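# Slide the held gear down its shaft to mesh

## Task

The left hand starts out holding a gear just above the end of a shaft. Lower the gear onto that shaft until it sits fully down and perpendicular to the shaft, with its teeth engaged in the neighbouring gear. Forcing it or wedging it in too hard counts as a failure.

## Robot and tools

ROBOT. Two simulated six-joint arms. left_arm carries a five-finger left hand, and right_arm carries a right hand that mirrors it. Base positions: left_arm (+0.033, +0.331, 0) m, right_arm (-0.052, -0.374, 0) m, both almost unrotated. This job needs only the left hand. Keep the right arm still by sending zeros for its pose and repeating its hand numbers.

FRAMES. Scene frame: origin at table height, midway between the nominal bases, +z up, +x out over the table, left_arm on the +y side. Fixed cameras and the table use the scene frame. Everything reported for an arm (hand pose, velocities, Hand target) is in that arm's own base frame. Offsets also run along the arm's base axes, and rotations turn about the Hand target position.

HAND POINT. This point sits 0.05 m in front of the palm and 0.15 m from the wrist flange along the fingers. Its +z runs along the straightened fingers and +y comes out of the palm. On the left hand, +x points across the palm toward the thumb; on the right hand it points away from the thumb. Straight fingers reach 0.06 to 0.07 m past the point. A bracket on the wrist's little-finger side can strike things. A big turn can shift the point by about 1 cm.

ROW LAYOUT. Every row holds 28 numbers, each in [-1, 1], and always covers both arms. Order: left dx, dy, dz, rx, ry, rz, then left little, ring, middle, index, thumb_bend, thumb_turn, force_limit, speed, then the same fourteen for the right arm.
- Pose numbers are offsets, not poses. They count from the arm's Hand target as it stood when the action or move began, along that arm's base axes. 1.0 equals 0.6 m or 180 degrees, so 0.005 is 3 mm. rx, ry, rz together form a single rotation vector. All six at zero re-commands the current Hand target.
- Hand numbers are absolute targets. +1 is open or straight and -1 is curled; thumb_turn -1 puts the thumb opposite the fingers. force_limit runs from about 0 N at -1 to 10 N at +1 (15 N for the two thumb motors). speed rises from nearly zero at -1 to full at +0.48 and above.
- No value means 'unchanged'. To keep holding the gear, resend exactly the last eight hand numbers you sent for that hand. If none have been sent yet, use hand_measured plus hand_force_limit and hand_speed. A change of 0.002 in a finger target restarts that motor, so a careless value can loosen the grip.

TOOLS.
- execute_actions: actions is a list of actions. Each action is a table of up to 15 rows, one per 1/30 s step, and a short table repeats its last row. Every row counts from the start pose of its action. cameras takes names or ["all"]. An empty actions list returns images.
- move: target is one 28-number row or a list of up to 15 rows. Every row is an offset from the same starting Hand targets. speed is in m/s, 0.002 to 3.6, default 0.25; turning is capped at twice that in rad/s. blend is a corner rounding in m. stop_force, in N (3 to 120), ends an arm's path when the push against its motion exceeds it. zero (default true) re-zeroes that reading first. Also takes blocking and cameras. The result adds a 'move:' line (done, off_target, moving, held, fault) and notes such as limits=paced or limits=held. stop_force is unreliable while the hand turns. Leave it out when backing off a contact.
- wait: seconds, 0 to 10; the arms hold their last commands.
- stop: brakes a running move.
- zoom_image: camera plus region [x0, y0, x1, y1] in pixels, at most 504 wide and high, taken from that camera's latest image.
- show_instructions: shows the reference pages.
- zero_wrist_force: arm, either left_arm or right_arm.
- finished_scene: optional scene (1). This is final.

RESULTS. end_effector_position (m), end_effector_quat_wxyz and velocities are in the base frame, and can be off by a few cm. Hand target is your last commanded pose after clipping; commanded orientation is clipped to within 32 degrees of the measured one. The hand often settles short of its target; if so, send the missing distance as a new offset. Wrist force and Wrist torque are given along the hand point's axes, and a third line shows the peak since the last reading. A push reads as force from the surface into the arm. The held gear was zeroed out at the start, so releasing it shifts the reading. hand_measured, hand_stopped_by (moving, target, force, stalled, fault) and hand_load_n follow the motor order. A load dropping to about 0 means the grip is lost. Joint torques include the arm's own weight.

CAMERAS. cam_head_left, cam_head_right, cam_high, cam_left_wrist, cam_right_wrist, all 672x504.

SUGGESTED ORDER. Look with several cameras and zoom in. Line the gear's bore up with the shaft axis by small offsets. Lower it in steps of a few mm at low speed with a small stop_force, watching the wrist force. If it binds, lift slightly and correct the alignment or rotate a little about the shaft to find the mesh; do not press harder. Once it is seated, square and meshed, open the fingers gently. Then raise the hand clear without dragging the gear. The result has to hold with the hand gone.

AVOID. The arms are stiff, so a target even slightly beyond a firm contact can stop the arm. A net outside force of about 150 N (plus or minus 25), or contact torque at a joint's limit (25.4 N m for the wrist joints), halts that arm for 10 s. Fast moves hit hard. The arms must not touch each other; a clearance check blocks some commands. Motors heat up under sustained load or pushing, and at 85 °C the arm is braked. Don't drop or fling the gear, and let nothing fall off the table. A loose part may occasionally get nudged by something outside your control.

Each tool is called by a JSON object that holds its "op" and its "data".

Reference images:

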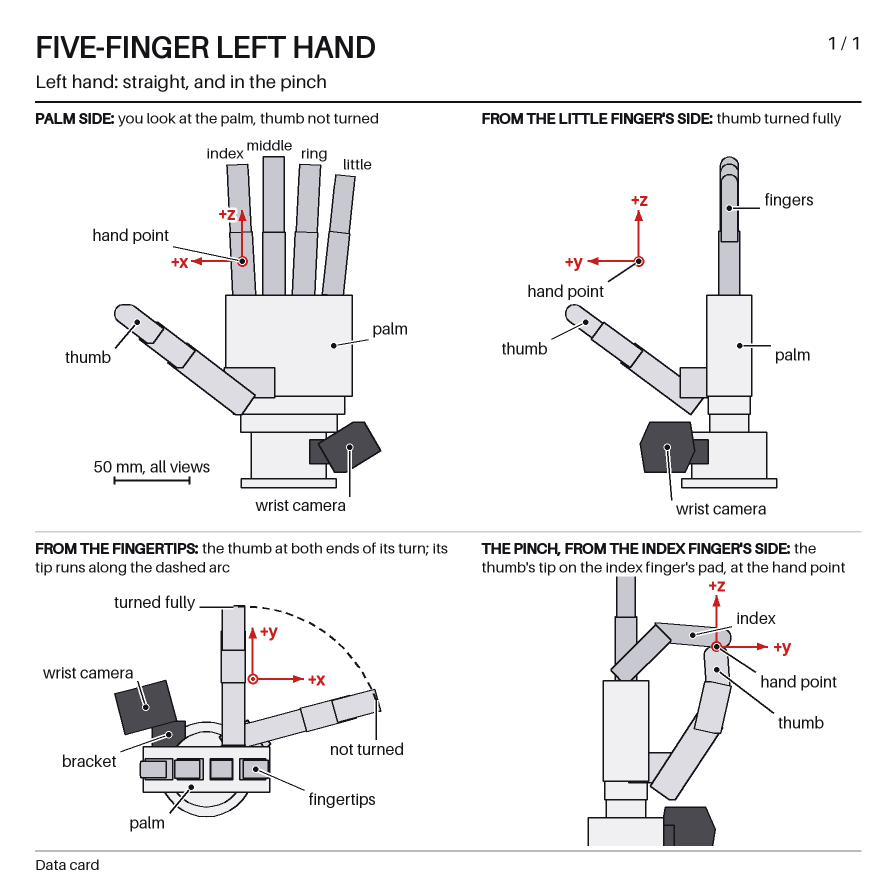

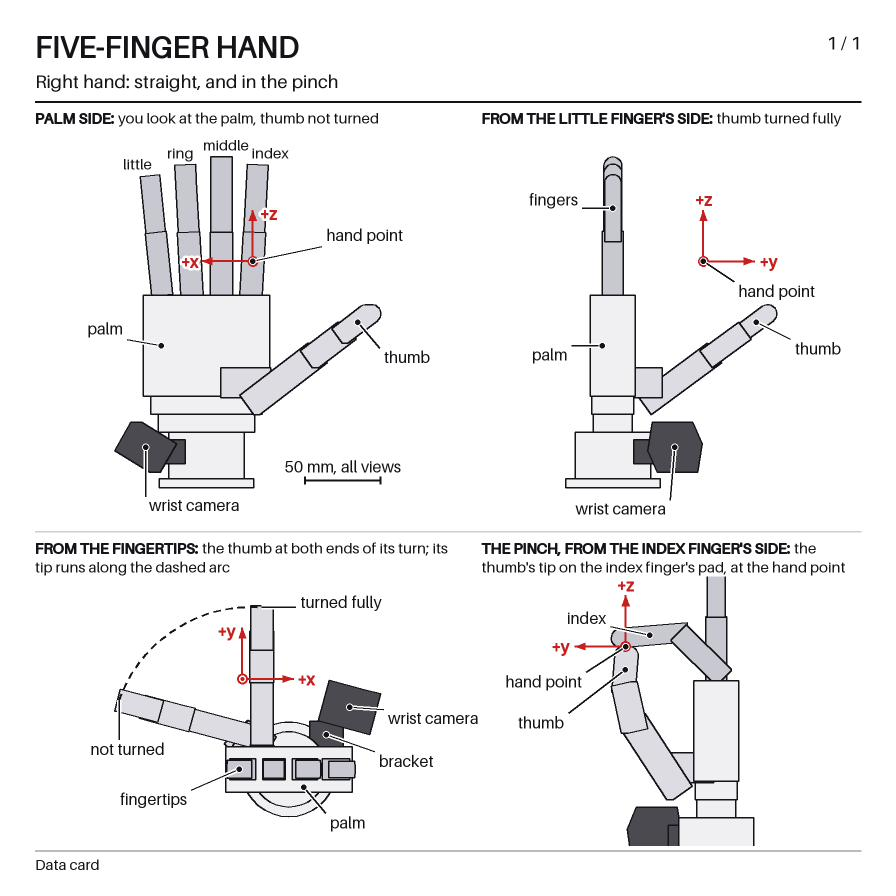

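## Session

{"op": "execute_actions", "data": {"actions": []}}

Scene clock: 0.00 s.
left_arm: end_effector_position=(+0.3952, -0.2269, +0.1629) hand_measured=(-1.000, -1.000, +0.032, +0.032, +0.032, -0.922) hand_load_n=(+0.0, +0.0, +12.0, +10.0, +5.5, -1.0) hand_stopped_by=(target, target, force, force, target, target) hand_force_limit=1.00 hand_speed=-0.90 end_effector_quat_wxyz=(-0.572, +0.785, -0.188, +0.143) | right_arm: end_effector_position=(+0.2703, +0.1221, +0.2094) hand_measured=(+1.000, +1.000, +1.000, +1.000, +1.000, +1.000) hand_load_n=(+0.0, +0.0, -0.5, +0.0, +0.0, +0.0) hand_stopped_by=(target, target, target, target, target, target) hand_force_limit=0.00 hand_speed=-0.80 end_effector_quat_wxyz=(+0.000, +0.000, +1.000, +0.000)
Joint positions: left_arm=[2.426 -1.731 -2.029 -1.583 -3.528 -2.249] | right_arm=[-0.316 -1.723 2.042 1.252 1.571 -1.887]
Joint velocities: within noise
Joint torques (N m): no reading
Wrist force (N): no reading
Wrist torque (N m): no reading
Wrist force, peak (N): no reading
Hand target: left_arm +0.3952, -0.2269, +0.1629; -0.572, +0.785, -0.188, +0.143 | right_arm +0.2703, +0.1221, +0.2094; +0.000, +0.000, +1.000, +0.000

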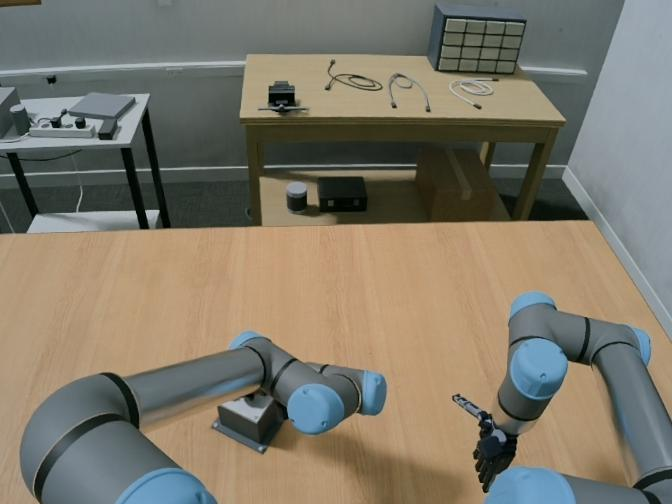

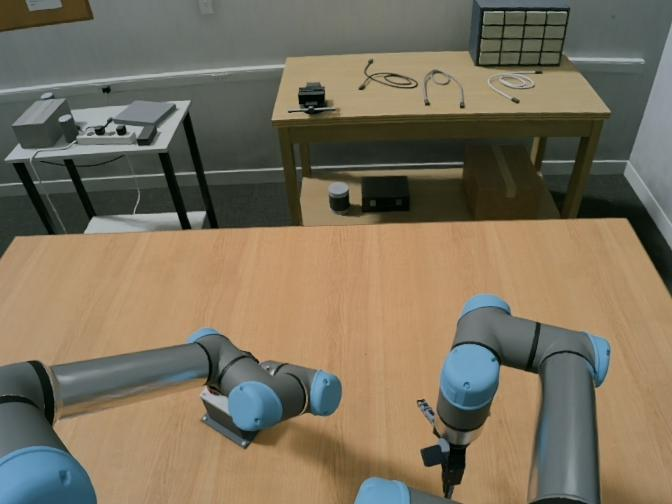

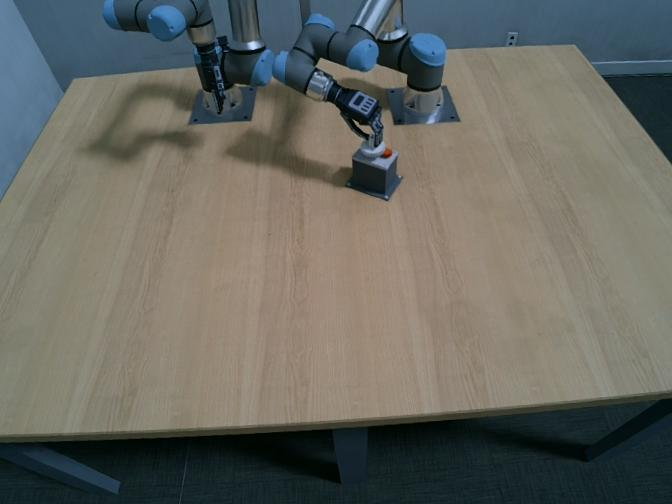

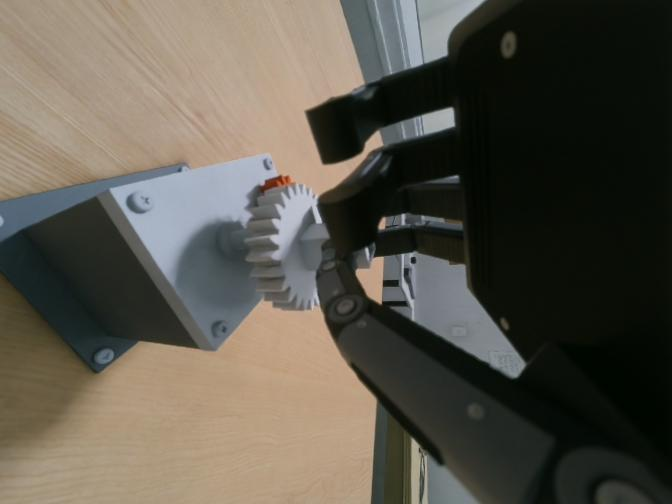

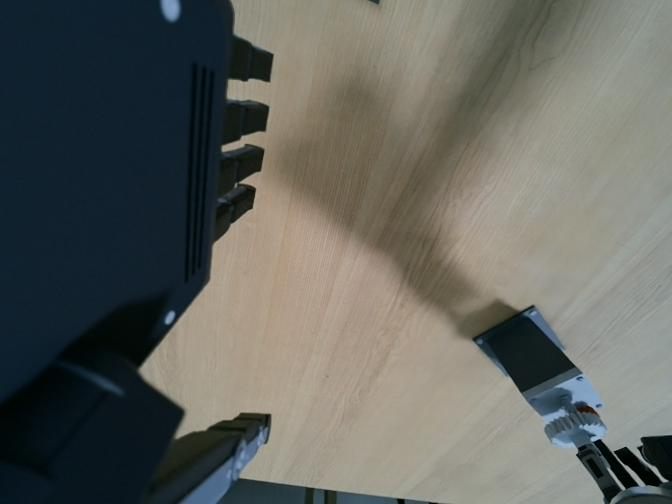

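{"op": "zoom_image", "data": {"camera": "cam_left_wrist", "region": [160, 120, 420, 380]}}

{"op": "zoom_image", "data": {"camera": "cam_right_wrist", "region": [460, 290, 672, 504]}}

{"op": "zoom_image", "data": {"camera": "cam_high", "region": [310, 70, 430, 210]}}

{"op": "zoom_image", "data": {"camera": "cam_head_left", "region": [180, 320, 400, 480]}}

{"op": "zoom_image", "data": {"camera": "cam_head_right", "region": [160, 320, 380, 480]}}

Scaled by 1.938 from the camera's 672x504 image, which has a finer 960x720 frame.

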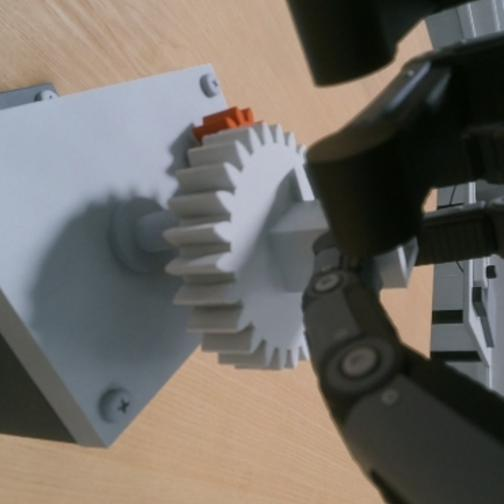

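Scaled by 2.355 from the camera's 672x504 image, which has a finer 960x720 frame.

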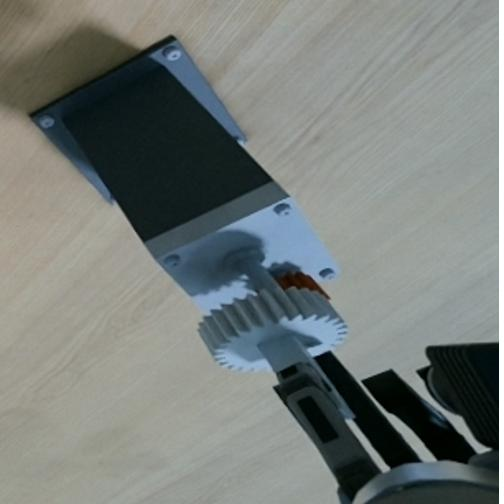

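Scaled by 3.600 from the camera's 672x504 image, which has a finer 960x720 frame.

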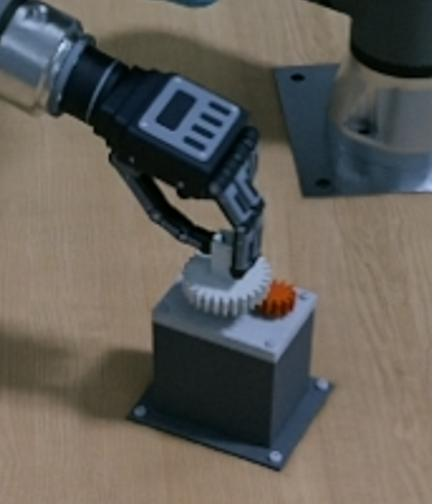

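Scaled by 2.291 from the camera's 672x504 image, which has a finer 960x720 frame.

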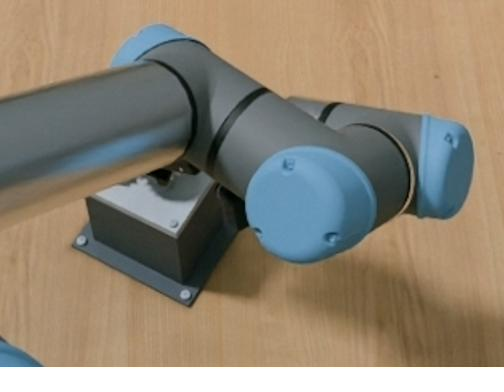

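Scaled by 2.291 from the camera's 672x504 image, which has a finer 960x720 frame.

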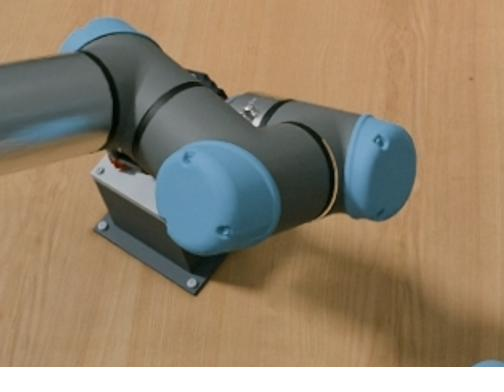

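{"op": "zoom_image", "data": {"camera": "cam_left_wrist", "region": [200, 160, 350, 320]}}

{"op": "zoom_image", "data": {"camera": "cam_high", "region": [345, 120, 415, 200]}}

{"op": "zoom_image", "data": {"camera": "cam_right_wrist", "region": [520, 370, 640, 470]}}

Scaled by 3.150 from the camera's 672x504 image, which has a finer 960x720 frame.

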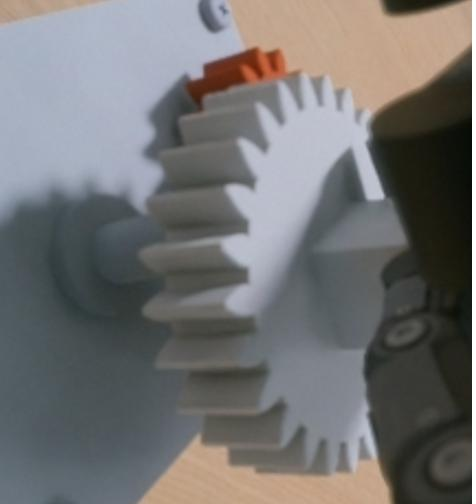

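Scaled by 6.300 from the camera's 672x504 image, which has a finer 960x720 frame.

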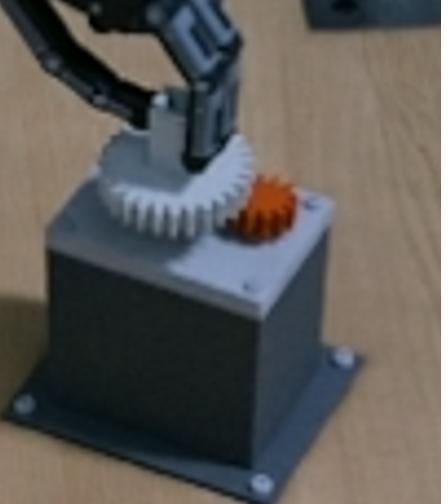

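Scaled by 4.200 from the camera's 672x504 image, which has a finer 960x720 frame.

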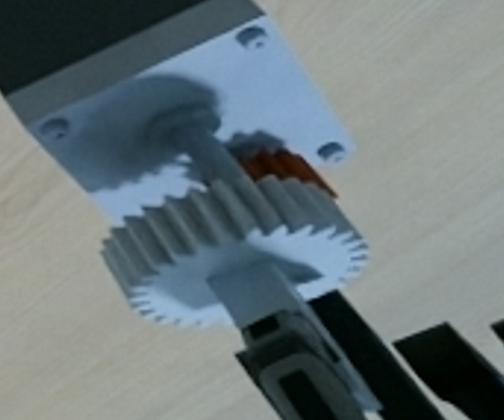

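{"op": "move", "data": {"target": [[0,0,0,0,0,0,-1,-1,0.032,0.032,0.032,-0.922,1.0,-0.9, 0.547,-0.011,0.083,0.220,-0.152,0.6275,1,1,1,1,1,1,0,-0.8],[0,0,0,0,0,0,-1,-1,0.032,0.032,0.032,-0.922,1.0,-0.9, 0.532,0.312,0.018,0.220,-0.152,0.6275,1,1,1,1,1,1,0,-0.8]], "speed": 0.35, "blend": 0.03, "cameras": ["all"]}}

Scene clock: 21.73 s.
left_arm: end_effector_position=(+0.3952, -0.2269, +0.1629) hand_measured=(-1.000, -1.000, +0.032, +0.034, +0.032, -0.922) hand_load_n=(+0.0, +0.0, +12.0, +9.0, +5.5, -0.5) hand_stopped_by=(target, target, force, target, target, target) hand_force_limit=1.00 hand_speed=-0.90 end_effector_quat_wxyz=(-0.572, +0.785, -0.188, +0.143) | right_arm: end_effector_position=(+0.5877, +0.3088, +0.2197) hand_measured=(+1.000, +1.000, +1.000, +1.000, +1.000, +1.000) hand_load_n=(+0.0, +0.0, +0.0, +0.0, +0.0, +0.0) hand_stopped_by=(target, target, target, target, target, target) hand_force_limit=0.00 hand_speed=-0.80 end_effector_quat_wxyz=(-0.259, +0.781, -0.507, -0.257)
Joint positions: left_arm=[2.426 -1.731 -2.029 -1.583 -3.528 -2.249] | right_arm=[0.014 -0.279 0.035 1.99 0.84 -3.614]
Joint torques (N m): left_arm=[6.59 32.07 18.61 2.97 2.01 -0.16] | right_arm=[0.85 -52.34 -11.2 4.52 -2.11 -1.44]
Wrist force (N): left_arm=[0.0 -0.1 0.2] | right_arm=[1.5 0.6 -0.2]
Wrist torque (N m): left_arm=[-0.01 0.01 -0.01] | right_arm=[0.02 -0.07 0.09]
Wrist force, peak (N): left_arm=[0.0 0.2 0.5] | right_arm=[2.7 1.9 -2.2]
Hand target: left_arm +0.3952, -0.2269, +0.1629; -0.572, +0.785, -0.188, +0.143 | right_arm +0.5895, +0.3093, +0.2202; -0.196, +0.808, -0.479, -0.283
Off the commanded pose: left_arm 0.000 m, 0 deg | right_arm 0.002 m, 9 deg.
elbow stopped short (right arm): the move would have taken joint 3 (elbow) straighter than the controller allows.
move: off_target (right_arm); blend cut to 0 m at target 1

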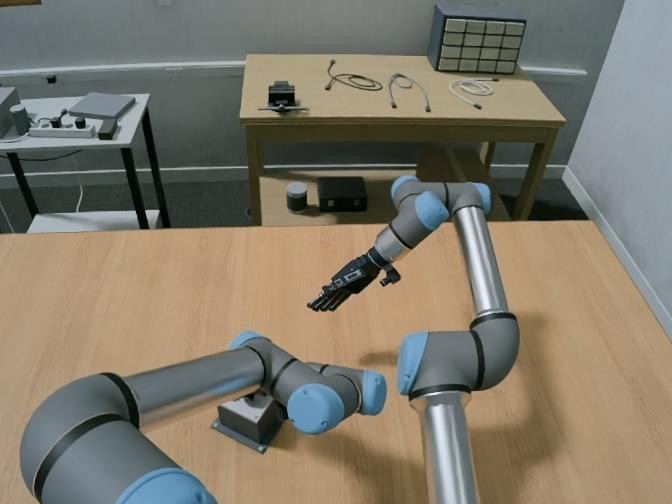

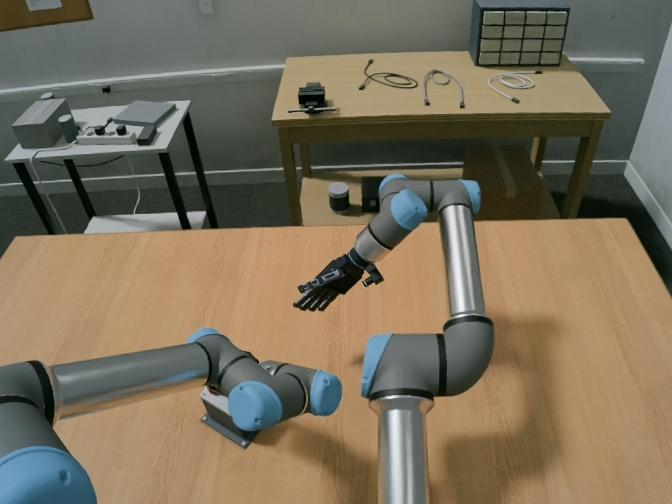

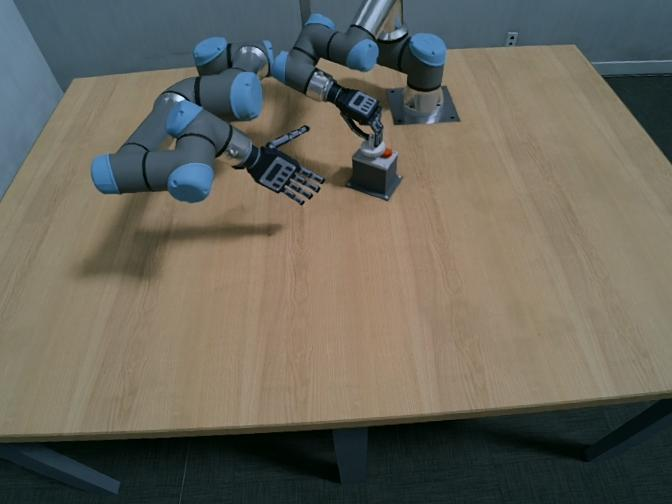

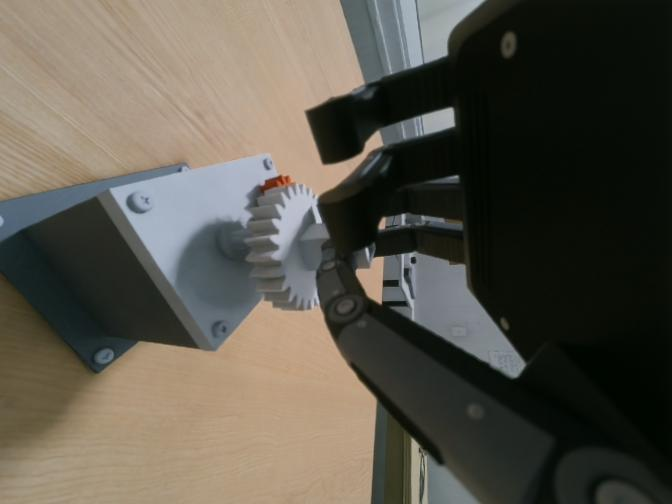

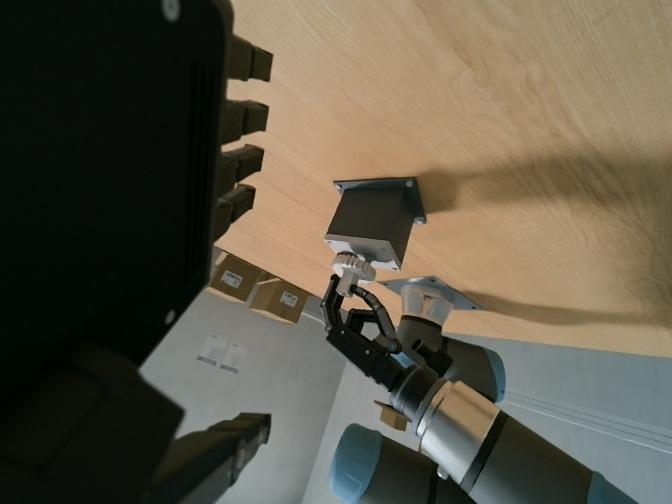

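{"op": "zoom_image", "data": {"camera": "cam_right_wrist", "region": [310, 170, 440, 310]}}

{"op": "move", "data": {"target": [0,0,0,0,0,0,-1,-1,0.032,0.032,0.032,-0.922,1.0,-0.9, -0.15,0.12,-0.05,0,0,0,1,1,1,1,1,1,0,-0.8], "speed": 0.25, "cameras": ["cam_right_wrist"]}}

Scaled by 3.600 from the camera's 672x504 image, which has a finer 960x720 frame.

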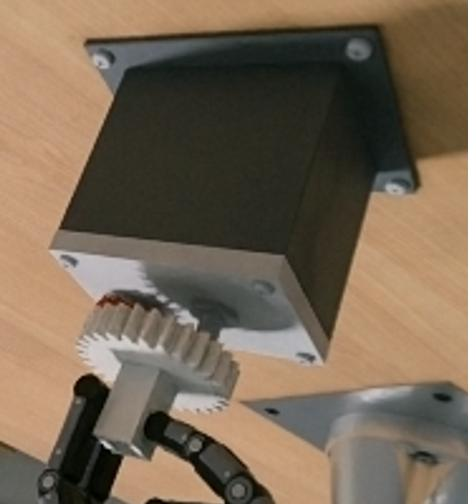

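Scene clock: 24.70 s.
left_arm: end_effector_position=(+0.3952, -0.2269, +0.1629) hand_measured=(-1.000, -1.000, +0.032, +0.034, +0.032, -0.922) hand_load_n=(+0.0, +0.0, +12.5, +9.0, +5.5, -0.5) hand_stopped_by=(target, target, force, target, target, target) hand_force_limit=1.00 hand_speed=-0.90 end_effector_quat_wxyz=(-0.572, +0.785, -0.188, +0.143) | right_arm: end_effector_position=(+0.5626, +0.3315, +0.2112) hand_measured=(+1.000, +1.000, +1.000, +1.000, +1.000, +1.000) hand_load_n=(+0.0, +0.0, +0.0, +0.0, +0.0, +0.0) hand_stopped_by=(target, target, target, target, target, target) hand_force_limit=0.00 hand_speed=-0.80 end_effector_quat_wxyz=(-0.224, +0.796, -0.491, -0.272)
Joint positions: left_arm=[2.426 -1.731 -2.029 -1.583 -3.528 -2.249] | right_arm=[0.068 -0.326 0.163 1.957 0.88 -3.619]
Joint torques (N m): left_arm=[7.33 34.05 18.11 3.48 2.33 -0.08] | right_arm=[-0.54 -49.26 -10.35 4.72 -1.99 -1.19]
Wrist force (N): left_arm=[0.0 0.0 0.0] | right_arm=[1.3 0.7 0.2]
Wrist torque (N m): left_arm=[0.01 -0.01 0.00] | right_arm=[0.03 -0.08 0.12]
Wrist force, peak (N): left_arm=[-0.2 0.3 0.3] | right_arm=[-8.2 2.8 9.4]
Hand target: left_arm +0.3952, -0.2269, +0.1629; -0.572, +0.785, -0.188, +0.143 | right_arm +0.5625, +0.3315, +0.2111; -0.224, +0.796, -0.491, -0.272 (not the last commanded pose)
Off the commanded pose: left_arm 0.000 m, 0 deg | right_arm 0.083 m, 4 deg.
move: held (right_arm; a check stopped the path); limits=held
pose unreachable (right arm): on one or more control steps of this call, first in action 0 (counted from 0), this arm could not follow its commanded pose, so it was not sent that pose on those steps. It may still have moved: this result reports where it is.
cause: moving toward the commanded pose would bring a part of the arm too close to another arm (a part of this arm just beyond joint 2 (shoulder lift) and a part of the left arm just beyond its joint 5 (wrist 2), where that arm would come to rest).
Images, in order (width x height): cam_right_wrist 672x504.

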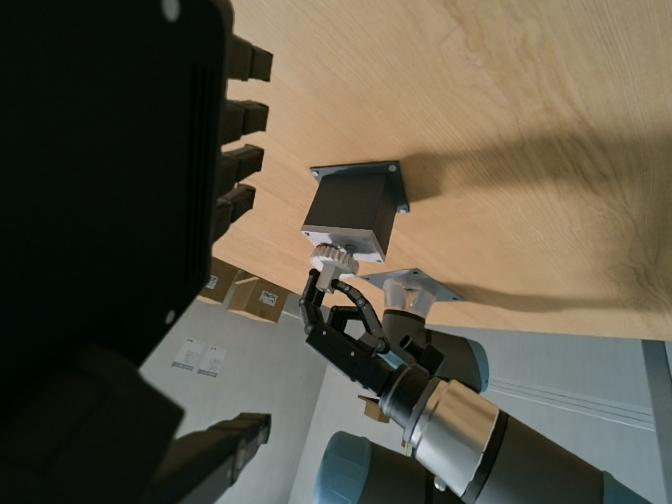

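{"op": "zoom_image", "data": {"camera": "cam_right_wrist", "region": [290, 150, 420, 300]}}

{"op": "zoom_image", "data": {"camera": "cam_right_wrist", "region": [295, 220, 395, 300]}}

Scaled by 3.360 from the camera's 672x504 image, which has a finer 960x720 frame.

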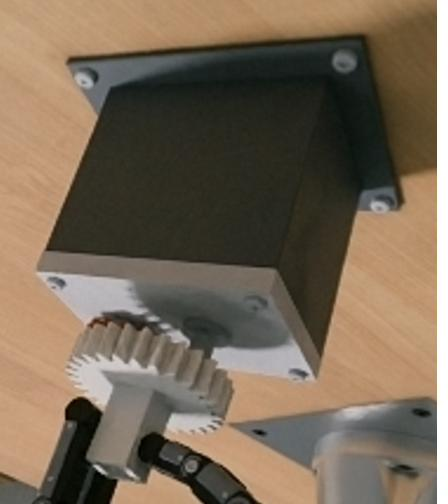

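Scaled by 5.040 from the camera's 672x504 image, which has a finer 960x720 frame.

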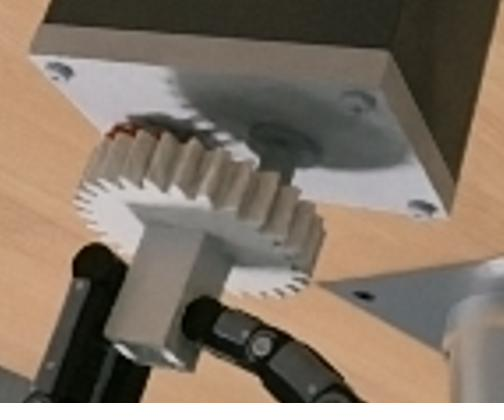

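{"op": "move", "data": {"target": [0.0066,0.0137,0.0476,0,0,0,-1,-1,0.032,0.032,0.032,-0.922,1.0,-0.9, 0,0,0,0,0,0,1,1,1,1,1,1,0,-0.8], "speed": 0.1, "cameras": ["all"]}}

{"op": "zoom_image", "data": {"camera": "cam_right_wrist", "region": [295, 220, 395, 300]}}

{"op": "zoom_image", "data": {"camera": "cam_left_wrist", "region": [160, 120, 380, 340]}}

{"op": "zoom_image", "data": {"camera": "cam_high", "region": [345, 120, 415, 200]}}

Scene clock: 30.83 s.
left_arm: end_effector_position=(+0.3993, -0.2186, +0.1917) hand_measured=(-1.000, -1.000, +0.032, +0.034, +0.032, -0.922) hand_load_n=(+0.0, +0.0, +12.5, +9.0, +6.0, -0.5) hand_stopped_by=(target, target, force, target, target, target) hand_force_limit=1.00 hand_speed=-0.90 end_effector_quat_wxyz=(-0.572, +0.785, -0.188, +0.143) end_effector_velocity=(+0.001, -0.002, -0.002) end_effector_angular_velocity=(-0.004, -0.006, +0.001) | right_arm: end_effector_position=(+0.5625, +0.3315, +0.2111) hand_measured=(+1.000, +1.000, +1.000, +1.000, +1.000, +1.000) hand_load_n=(+0.0, +0.0, +0.0, +0.0, +0.0, +0.0) hand_stopped_by=(target, target, target, target, target, target) hand_force_limit=0.00 hand_speed=-0.80 end_effector_quat_wxyz=(-0.224, +0.796, -0.491, -0.272)
Joint positions: left_arm=[2.445 -1.678 -2.012 -1.614 -3.517 -2.207] | right_arm=[0.068 -0.326 0.164 1.957 0.88 -3.619]
Joint velocities: left_arm=[-0.001 -0.005 0.001 0.005 -0.001 -0.007] | right_arm=[within noise]
Joint torques (N m): left_arm=[-5.01 13.36 6.1 4.11 0.24 -2.73] | right_arm=[11.15 -57.26 -9.88 1.79 -2.15 -1.36]
Wrist force (N): left_arm=[-0.2 0.3 0.1] | right_arm=[1.4 0.8 -0.1]
Wrist torque (N m): left_arm=[0.05 0.02 -0.10] | right_arm=[0.06 -0.08 0.12]
Wrist force, peak (N): left_arm=[-0.2 0.9 -0.1] | right_arm=[1.7 1.0 0.0]
Hand target: left_arm +0.3991, -0.2187, +0.1914; -0.572, +0.785, -0.188, +0.143 | right_arm +0.5625, +0.3315, +0.2111; -0.224, +0.796, -0.491, -0.272
Off the commanded pose: left_arm 0.000 m, 0 deg | right_arm 0.000 m, 0 deg.
move: done

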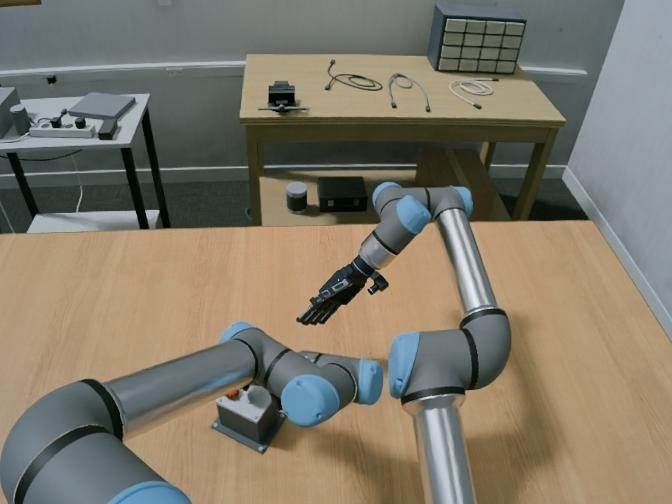

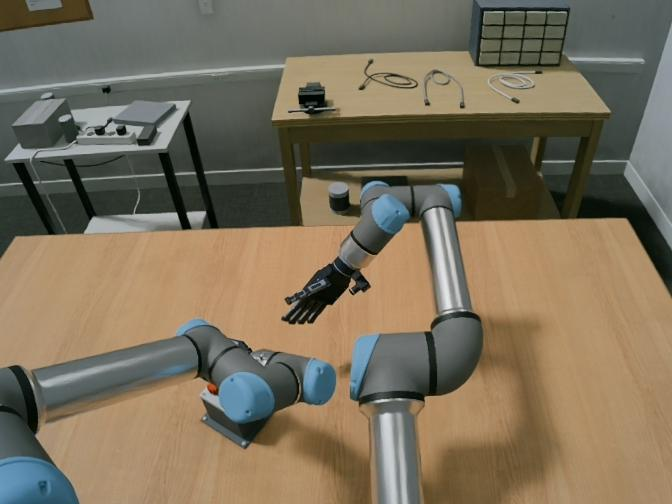

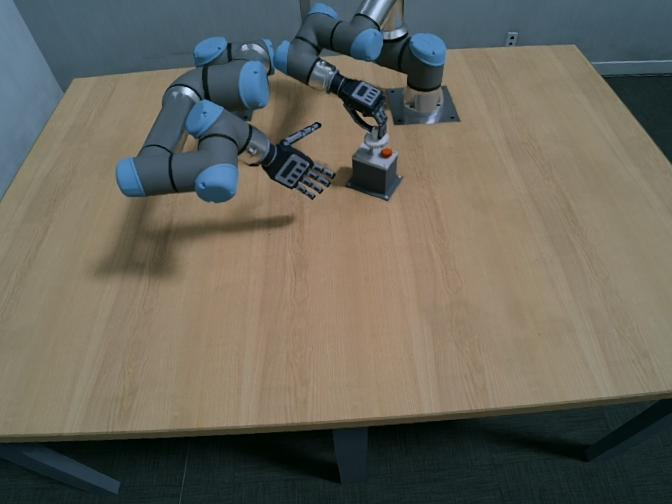

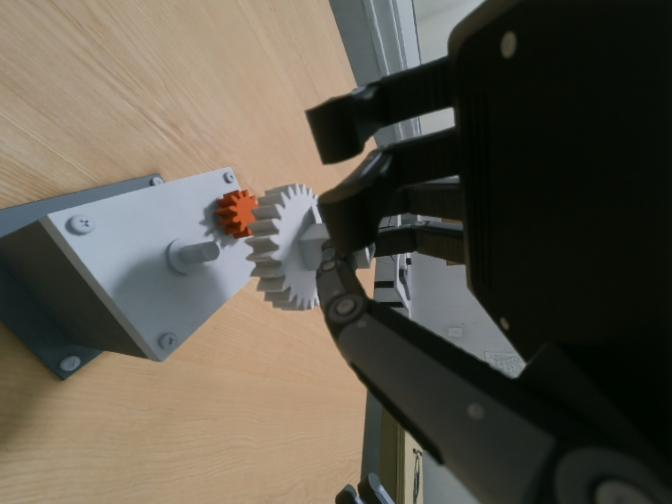

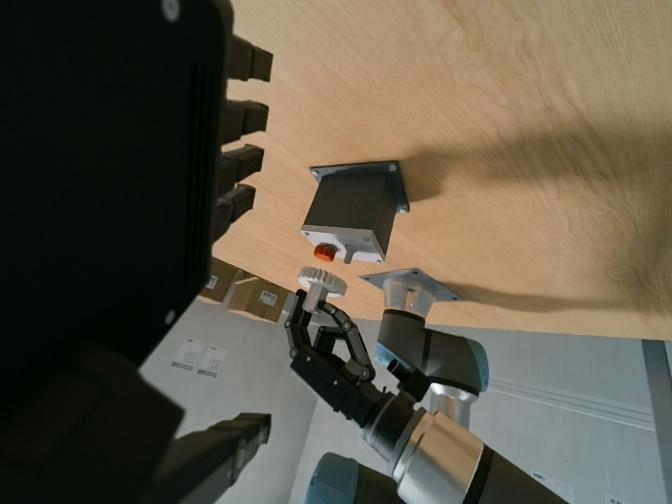

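Scaled by 5.040 from the camera's 672x504 image, which has a finer 960x720 frame.

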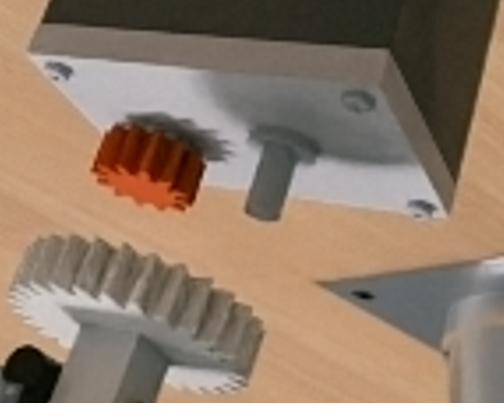

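Scaled by 2.291 from the camera's 672x504 image, which has a finer 960x720 frame.

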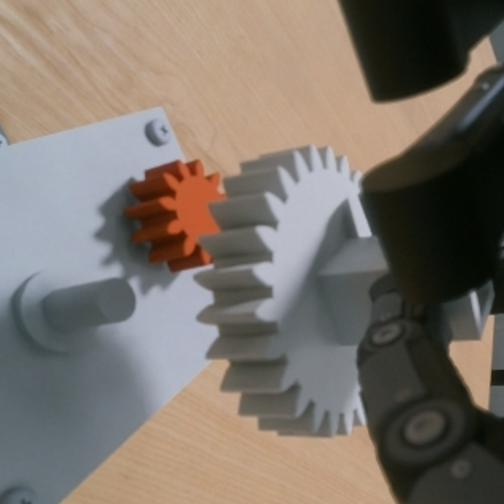

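Scaled by 6.300 from the camera's 672x504 image, which has a finer 960x720 frame.

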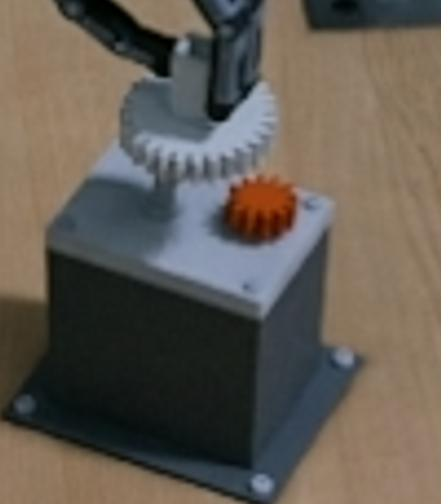

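{"op": "zoom_image", "data": {"camera": "cam_left_wrist", "region": [150, 170, 340, 320]}}

{"op": "zoom_image", "data": {"camera": "cam_right_wrist", "region": [295, 225, 385, 305]}}

Scaled by 2.653 from the camera's 672x504 image, which has a finer 960x720 frame.

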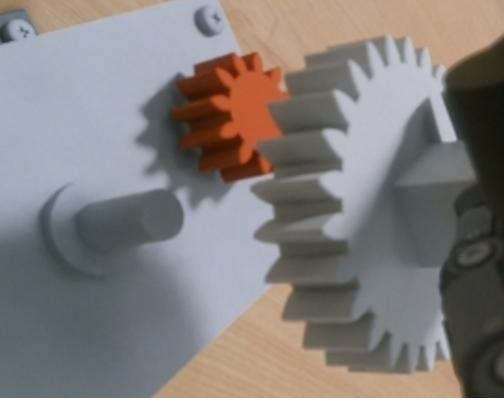

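Scaled by 5.600 from the camera's 672x504 image, which has a finer 960x720 frame.

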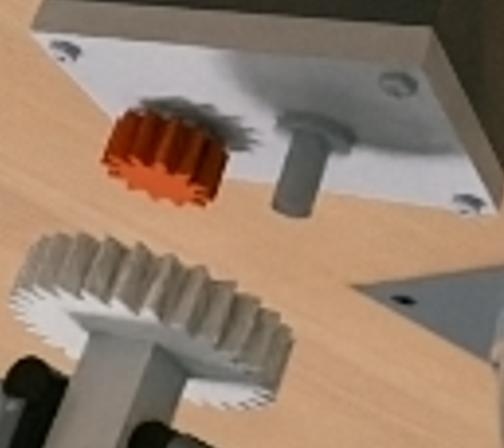

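{"op": "move", "data": {"target": [0.0444,-0.0229,0.0005,0,0,0,-1,-1,0.032,0.032,0.032,-0.922,1.0,-0.9, 0,0,0,0,0,0,1,1,1,1,1,1,0,-0.8], "speed": 0.15, "cameras": ["cam_left_wrist","cam_right_wrist"]}}

{"op": "zoom_image", "data": {"camera": "cam_left_wrist", "region": [50, 150, 340, 380]}}

{"op": "zoom_image", "data": {"camera": "cam_right_wrist", "region": [285, 225, 385, 315]}}

{"op": "move", "data": {"target": [-0.0224,0.0651,-0.0157,0,0,0,-1,-1,0.032,0.032,0.032,-0.922,1.0,-0.9, 0,0,0,0,0,0,1,1,1,1,1,1,0,-0.8], "speed": 0.15, "cameras": ["cam_left_wrist","cam_right_wrist"]}}

{"op": "zoom_image", "data": {"camera": "cam_left_wrist", "region": [50, 150, 340, 380]}}

{"op": "zoom_image", "data": {"camera": "cam_right_wrist", "region": [285, 225, 385, 315]}}

Scene clock: 38.17 s.
left_arm: end_effector_position=(+0.4260, -0.2325, +0.1918) hand_measured=(-1.000, -1.000, +0.032, +0.034, +0.032, -0.922) hand_load_n=(+0.0, +0.0, +12.0, +9.0, +6.0, -0.5) hand_stopped_by=(target, target, force, target, target, target) hand_force_limit=1.00 hand_speed=-0.90 end_effector_quat_wxyz=(-0.572, +0.785, -0.188, +0.143) end_effector_velocity=(-0.002, +0.001, +0.000) end_effector_angular_velocity=(+0.000, +0.000, +0.001) | right_arm: end_effector_position=(+0.5625, +0.3315, +0.2111) hand_measured=(+1.000, +1.000, +1.000, +1.000, +1.000, +1.000) hand_load_n=(+0.0, +0.0, +0.0, +0.0, -0.5, +0.0) hand_stopped_by=(target, target, target, target, target, target) hand_force_limit=0.00 hand_speed=-0.80 end_effector_quat_wxyz=(-0.224, +0.796, -0.491, -0.272)
Joint positions: left_arm=[2.458 -1.739 -1.948 -1.588 -3.51 -2.176] | right_arm=[0.068 -0.326 0.164 1.956 0.88 -3.619]
Joint velocities: left_arm=[0 0.005 -0.005 -0.003 -0.001 -0.003] | right_arm=[within noise]
Joint torques (N m): left_arm=[-1.97 39.47 3.24 0.1 1.17 -2.47] | right_arm=[8.45 -59.74 -9.32 0.47 -2.35 -0.94]
Wrist force (N): left_arm=[-0.2 0.0 0.2] | right_arm=[1.3 0.6 -0.2]
Wrist torque (N m): left_arm=[-0.02 0.04 -0.14] | right_arm=[0.02 -0.05 0.10]
Wrist force, peak (N): left_arm=[-1.1 0.4 0.0] | right_arm=[1.8 0.9 0.1]
Hand target: left_arm +0.4258, -0.2324, +0.1917; -0.572, +0.785, -0.188, +0.143 | right_arm +0.5625, +0.3315, +0.2111; -0.224, +0.796, -0.491, -0.272
Off the commanded pose: left_arm 0.000 m, 0 deg | right_arm 0.000 m, 0 deg.
move: done
Images, in order (width x height): cam_left_wrist 672x504, cam_right_wrist 672x504.

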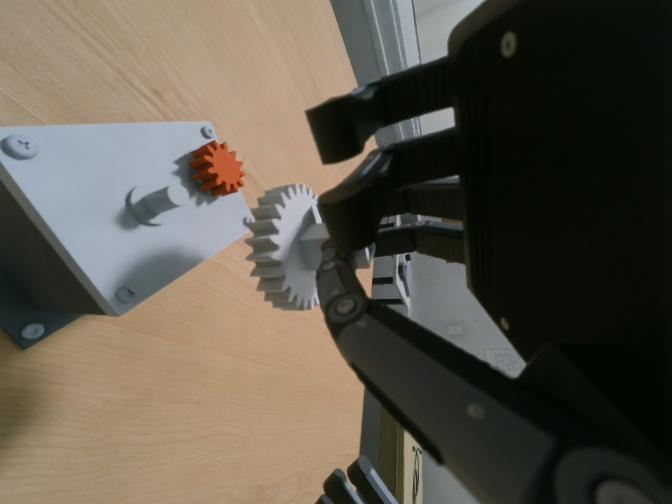

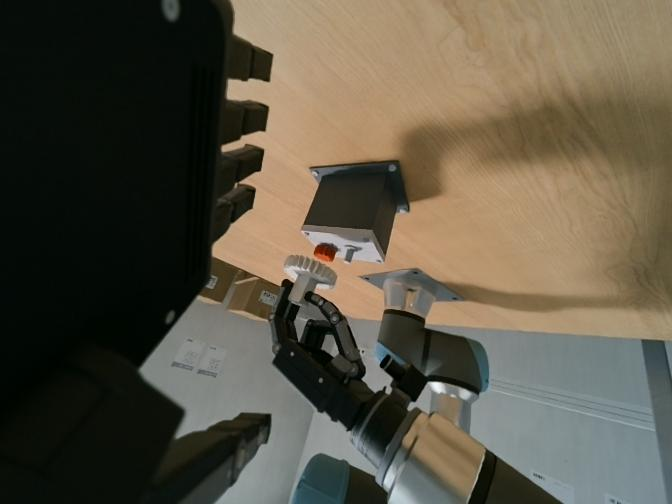

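Scaled by 1.738 from the camera's 672x504 image, which has a finer 960x720 frame.

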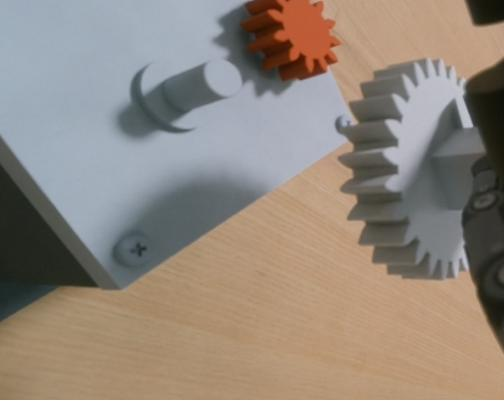

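Scaled by 5.040 from the camera's 672x504 image, which has a finer 960x720 frame.

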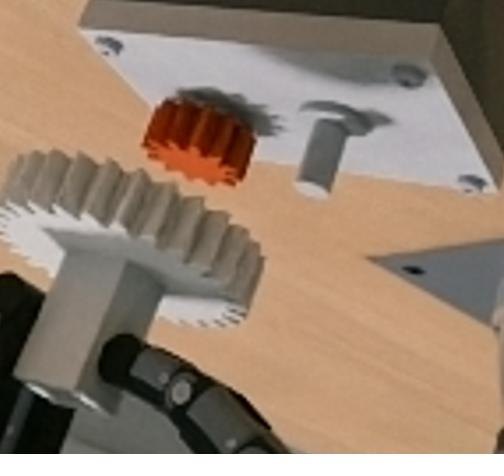

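Scene clock: 39.00 s.
left_arm: end_effector_position=(+0.4124, -0.1933, +0.1824) hand_measured=(-1.000, -1.000, +0.032, +0.034, +0.032, -0.922) hand_load_n=(+0.0, +0.0, +12.0, +9.0, +6.0, -0.5) hand_stopped_by=(target, target, force, target, target, target) hand_force_limit=1.00 hand_speed=-0.90 end_effector_quat_wxyz=(-0.572, +0.785, -0.188, +0.143) | right_arm: end_effector_position=(+0.5625, +0.3315, +0.2111) hand_measured=(+1.000, +1.000, +1.000, +1.000, +1.000, +1.000) hand_load_n=(+0.0, +0.0, +0.0, +0.0, -0.5, +0.0) hand_stopped_by=(target, target, target, target, target, target) hand_force_limit=0.00 hand_speed=-0.80 end_effector_quat_wxyz=(-0.224, +0.796, -0.491, -0.272)
Joint positions: left_arm=[2.506 -1.664 -2.094 -1.404 -3.486 -2.056] | right_arm=[0.068 -0.326 0.164 1.956 0.88 -3.619]
Joint torques (N m): left_arm=[-9.34 11.21 30.31 -0.11 -0.77 -2.74] | right_arm=[8.49 -59.61 -9.36 0.39 -2.16 -0.67]
Wrist force (N): left_arm=[-0.1 0.0 0.1] | right_arm=[1.7 0.9 0.2]
Wrist torque (N m): left_arm=[0.00 0.01 -0.02] | right_arm=[0.06 -0.13 0.14]
Wrist force, peak (N): left_arm=[-0.6 0.1 0.8] | right_arm=[1.6 1.1 -0.1]
Hand target: left_arm +0.4123, -0.1934, +0.1823; -0.572, +0.785, -0.188, +0.143 | right_arm +0.5625, +0.3315, +0.2111; -0.224, +0.796, -0.491, -0.272
Off the commanded pose: left_arm 0.000 m, 0 deg | right_arm 0.000 m, 0 deg.
move: done
Images, in order (width x height): cam_left_wrist 672x504, cam_right_wrist 672x504.

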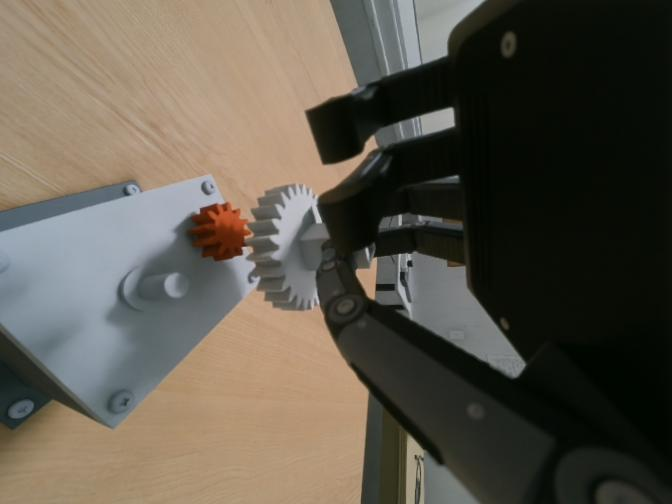

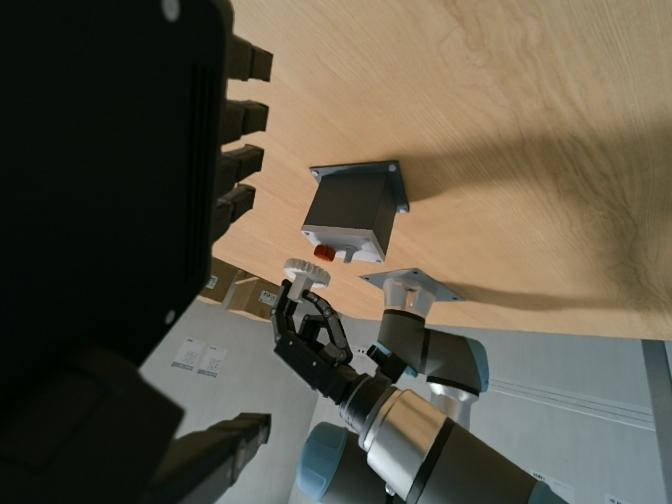

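Scaled by 1.738 from the camera's 672x504 image, which has a finer 960x720 frame.

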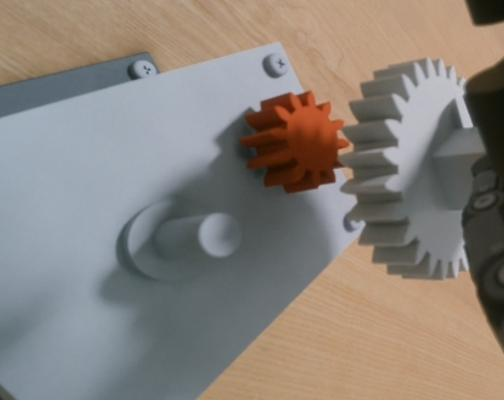

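Scaled by 5.040 from the camera's 672x504 image, which has a finer 960x720 frame.

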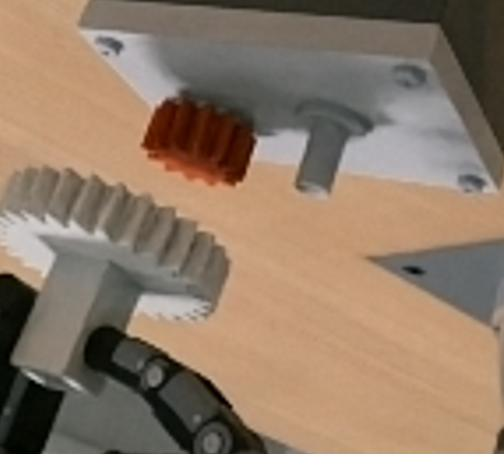

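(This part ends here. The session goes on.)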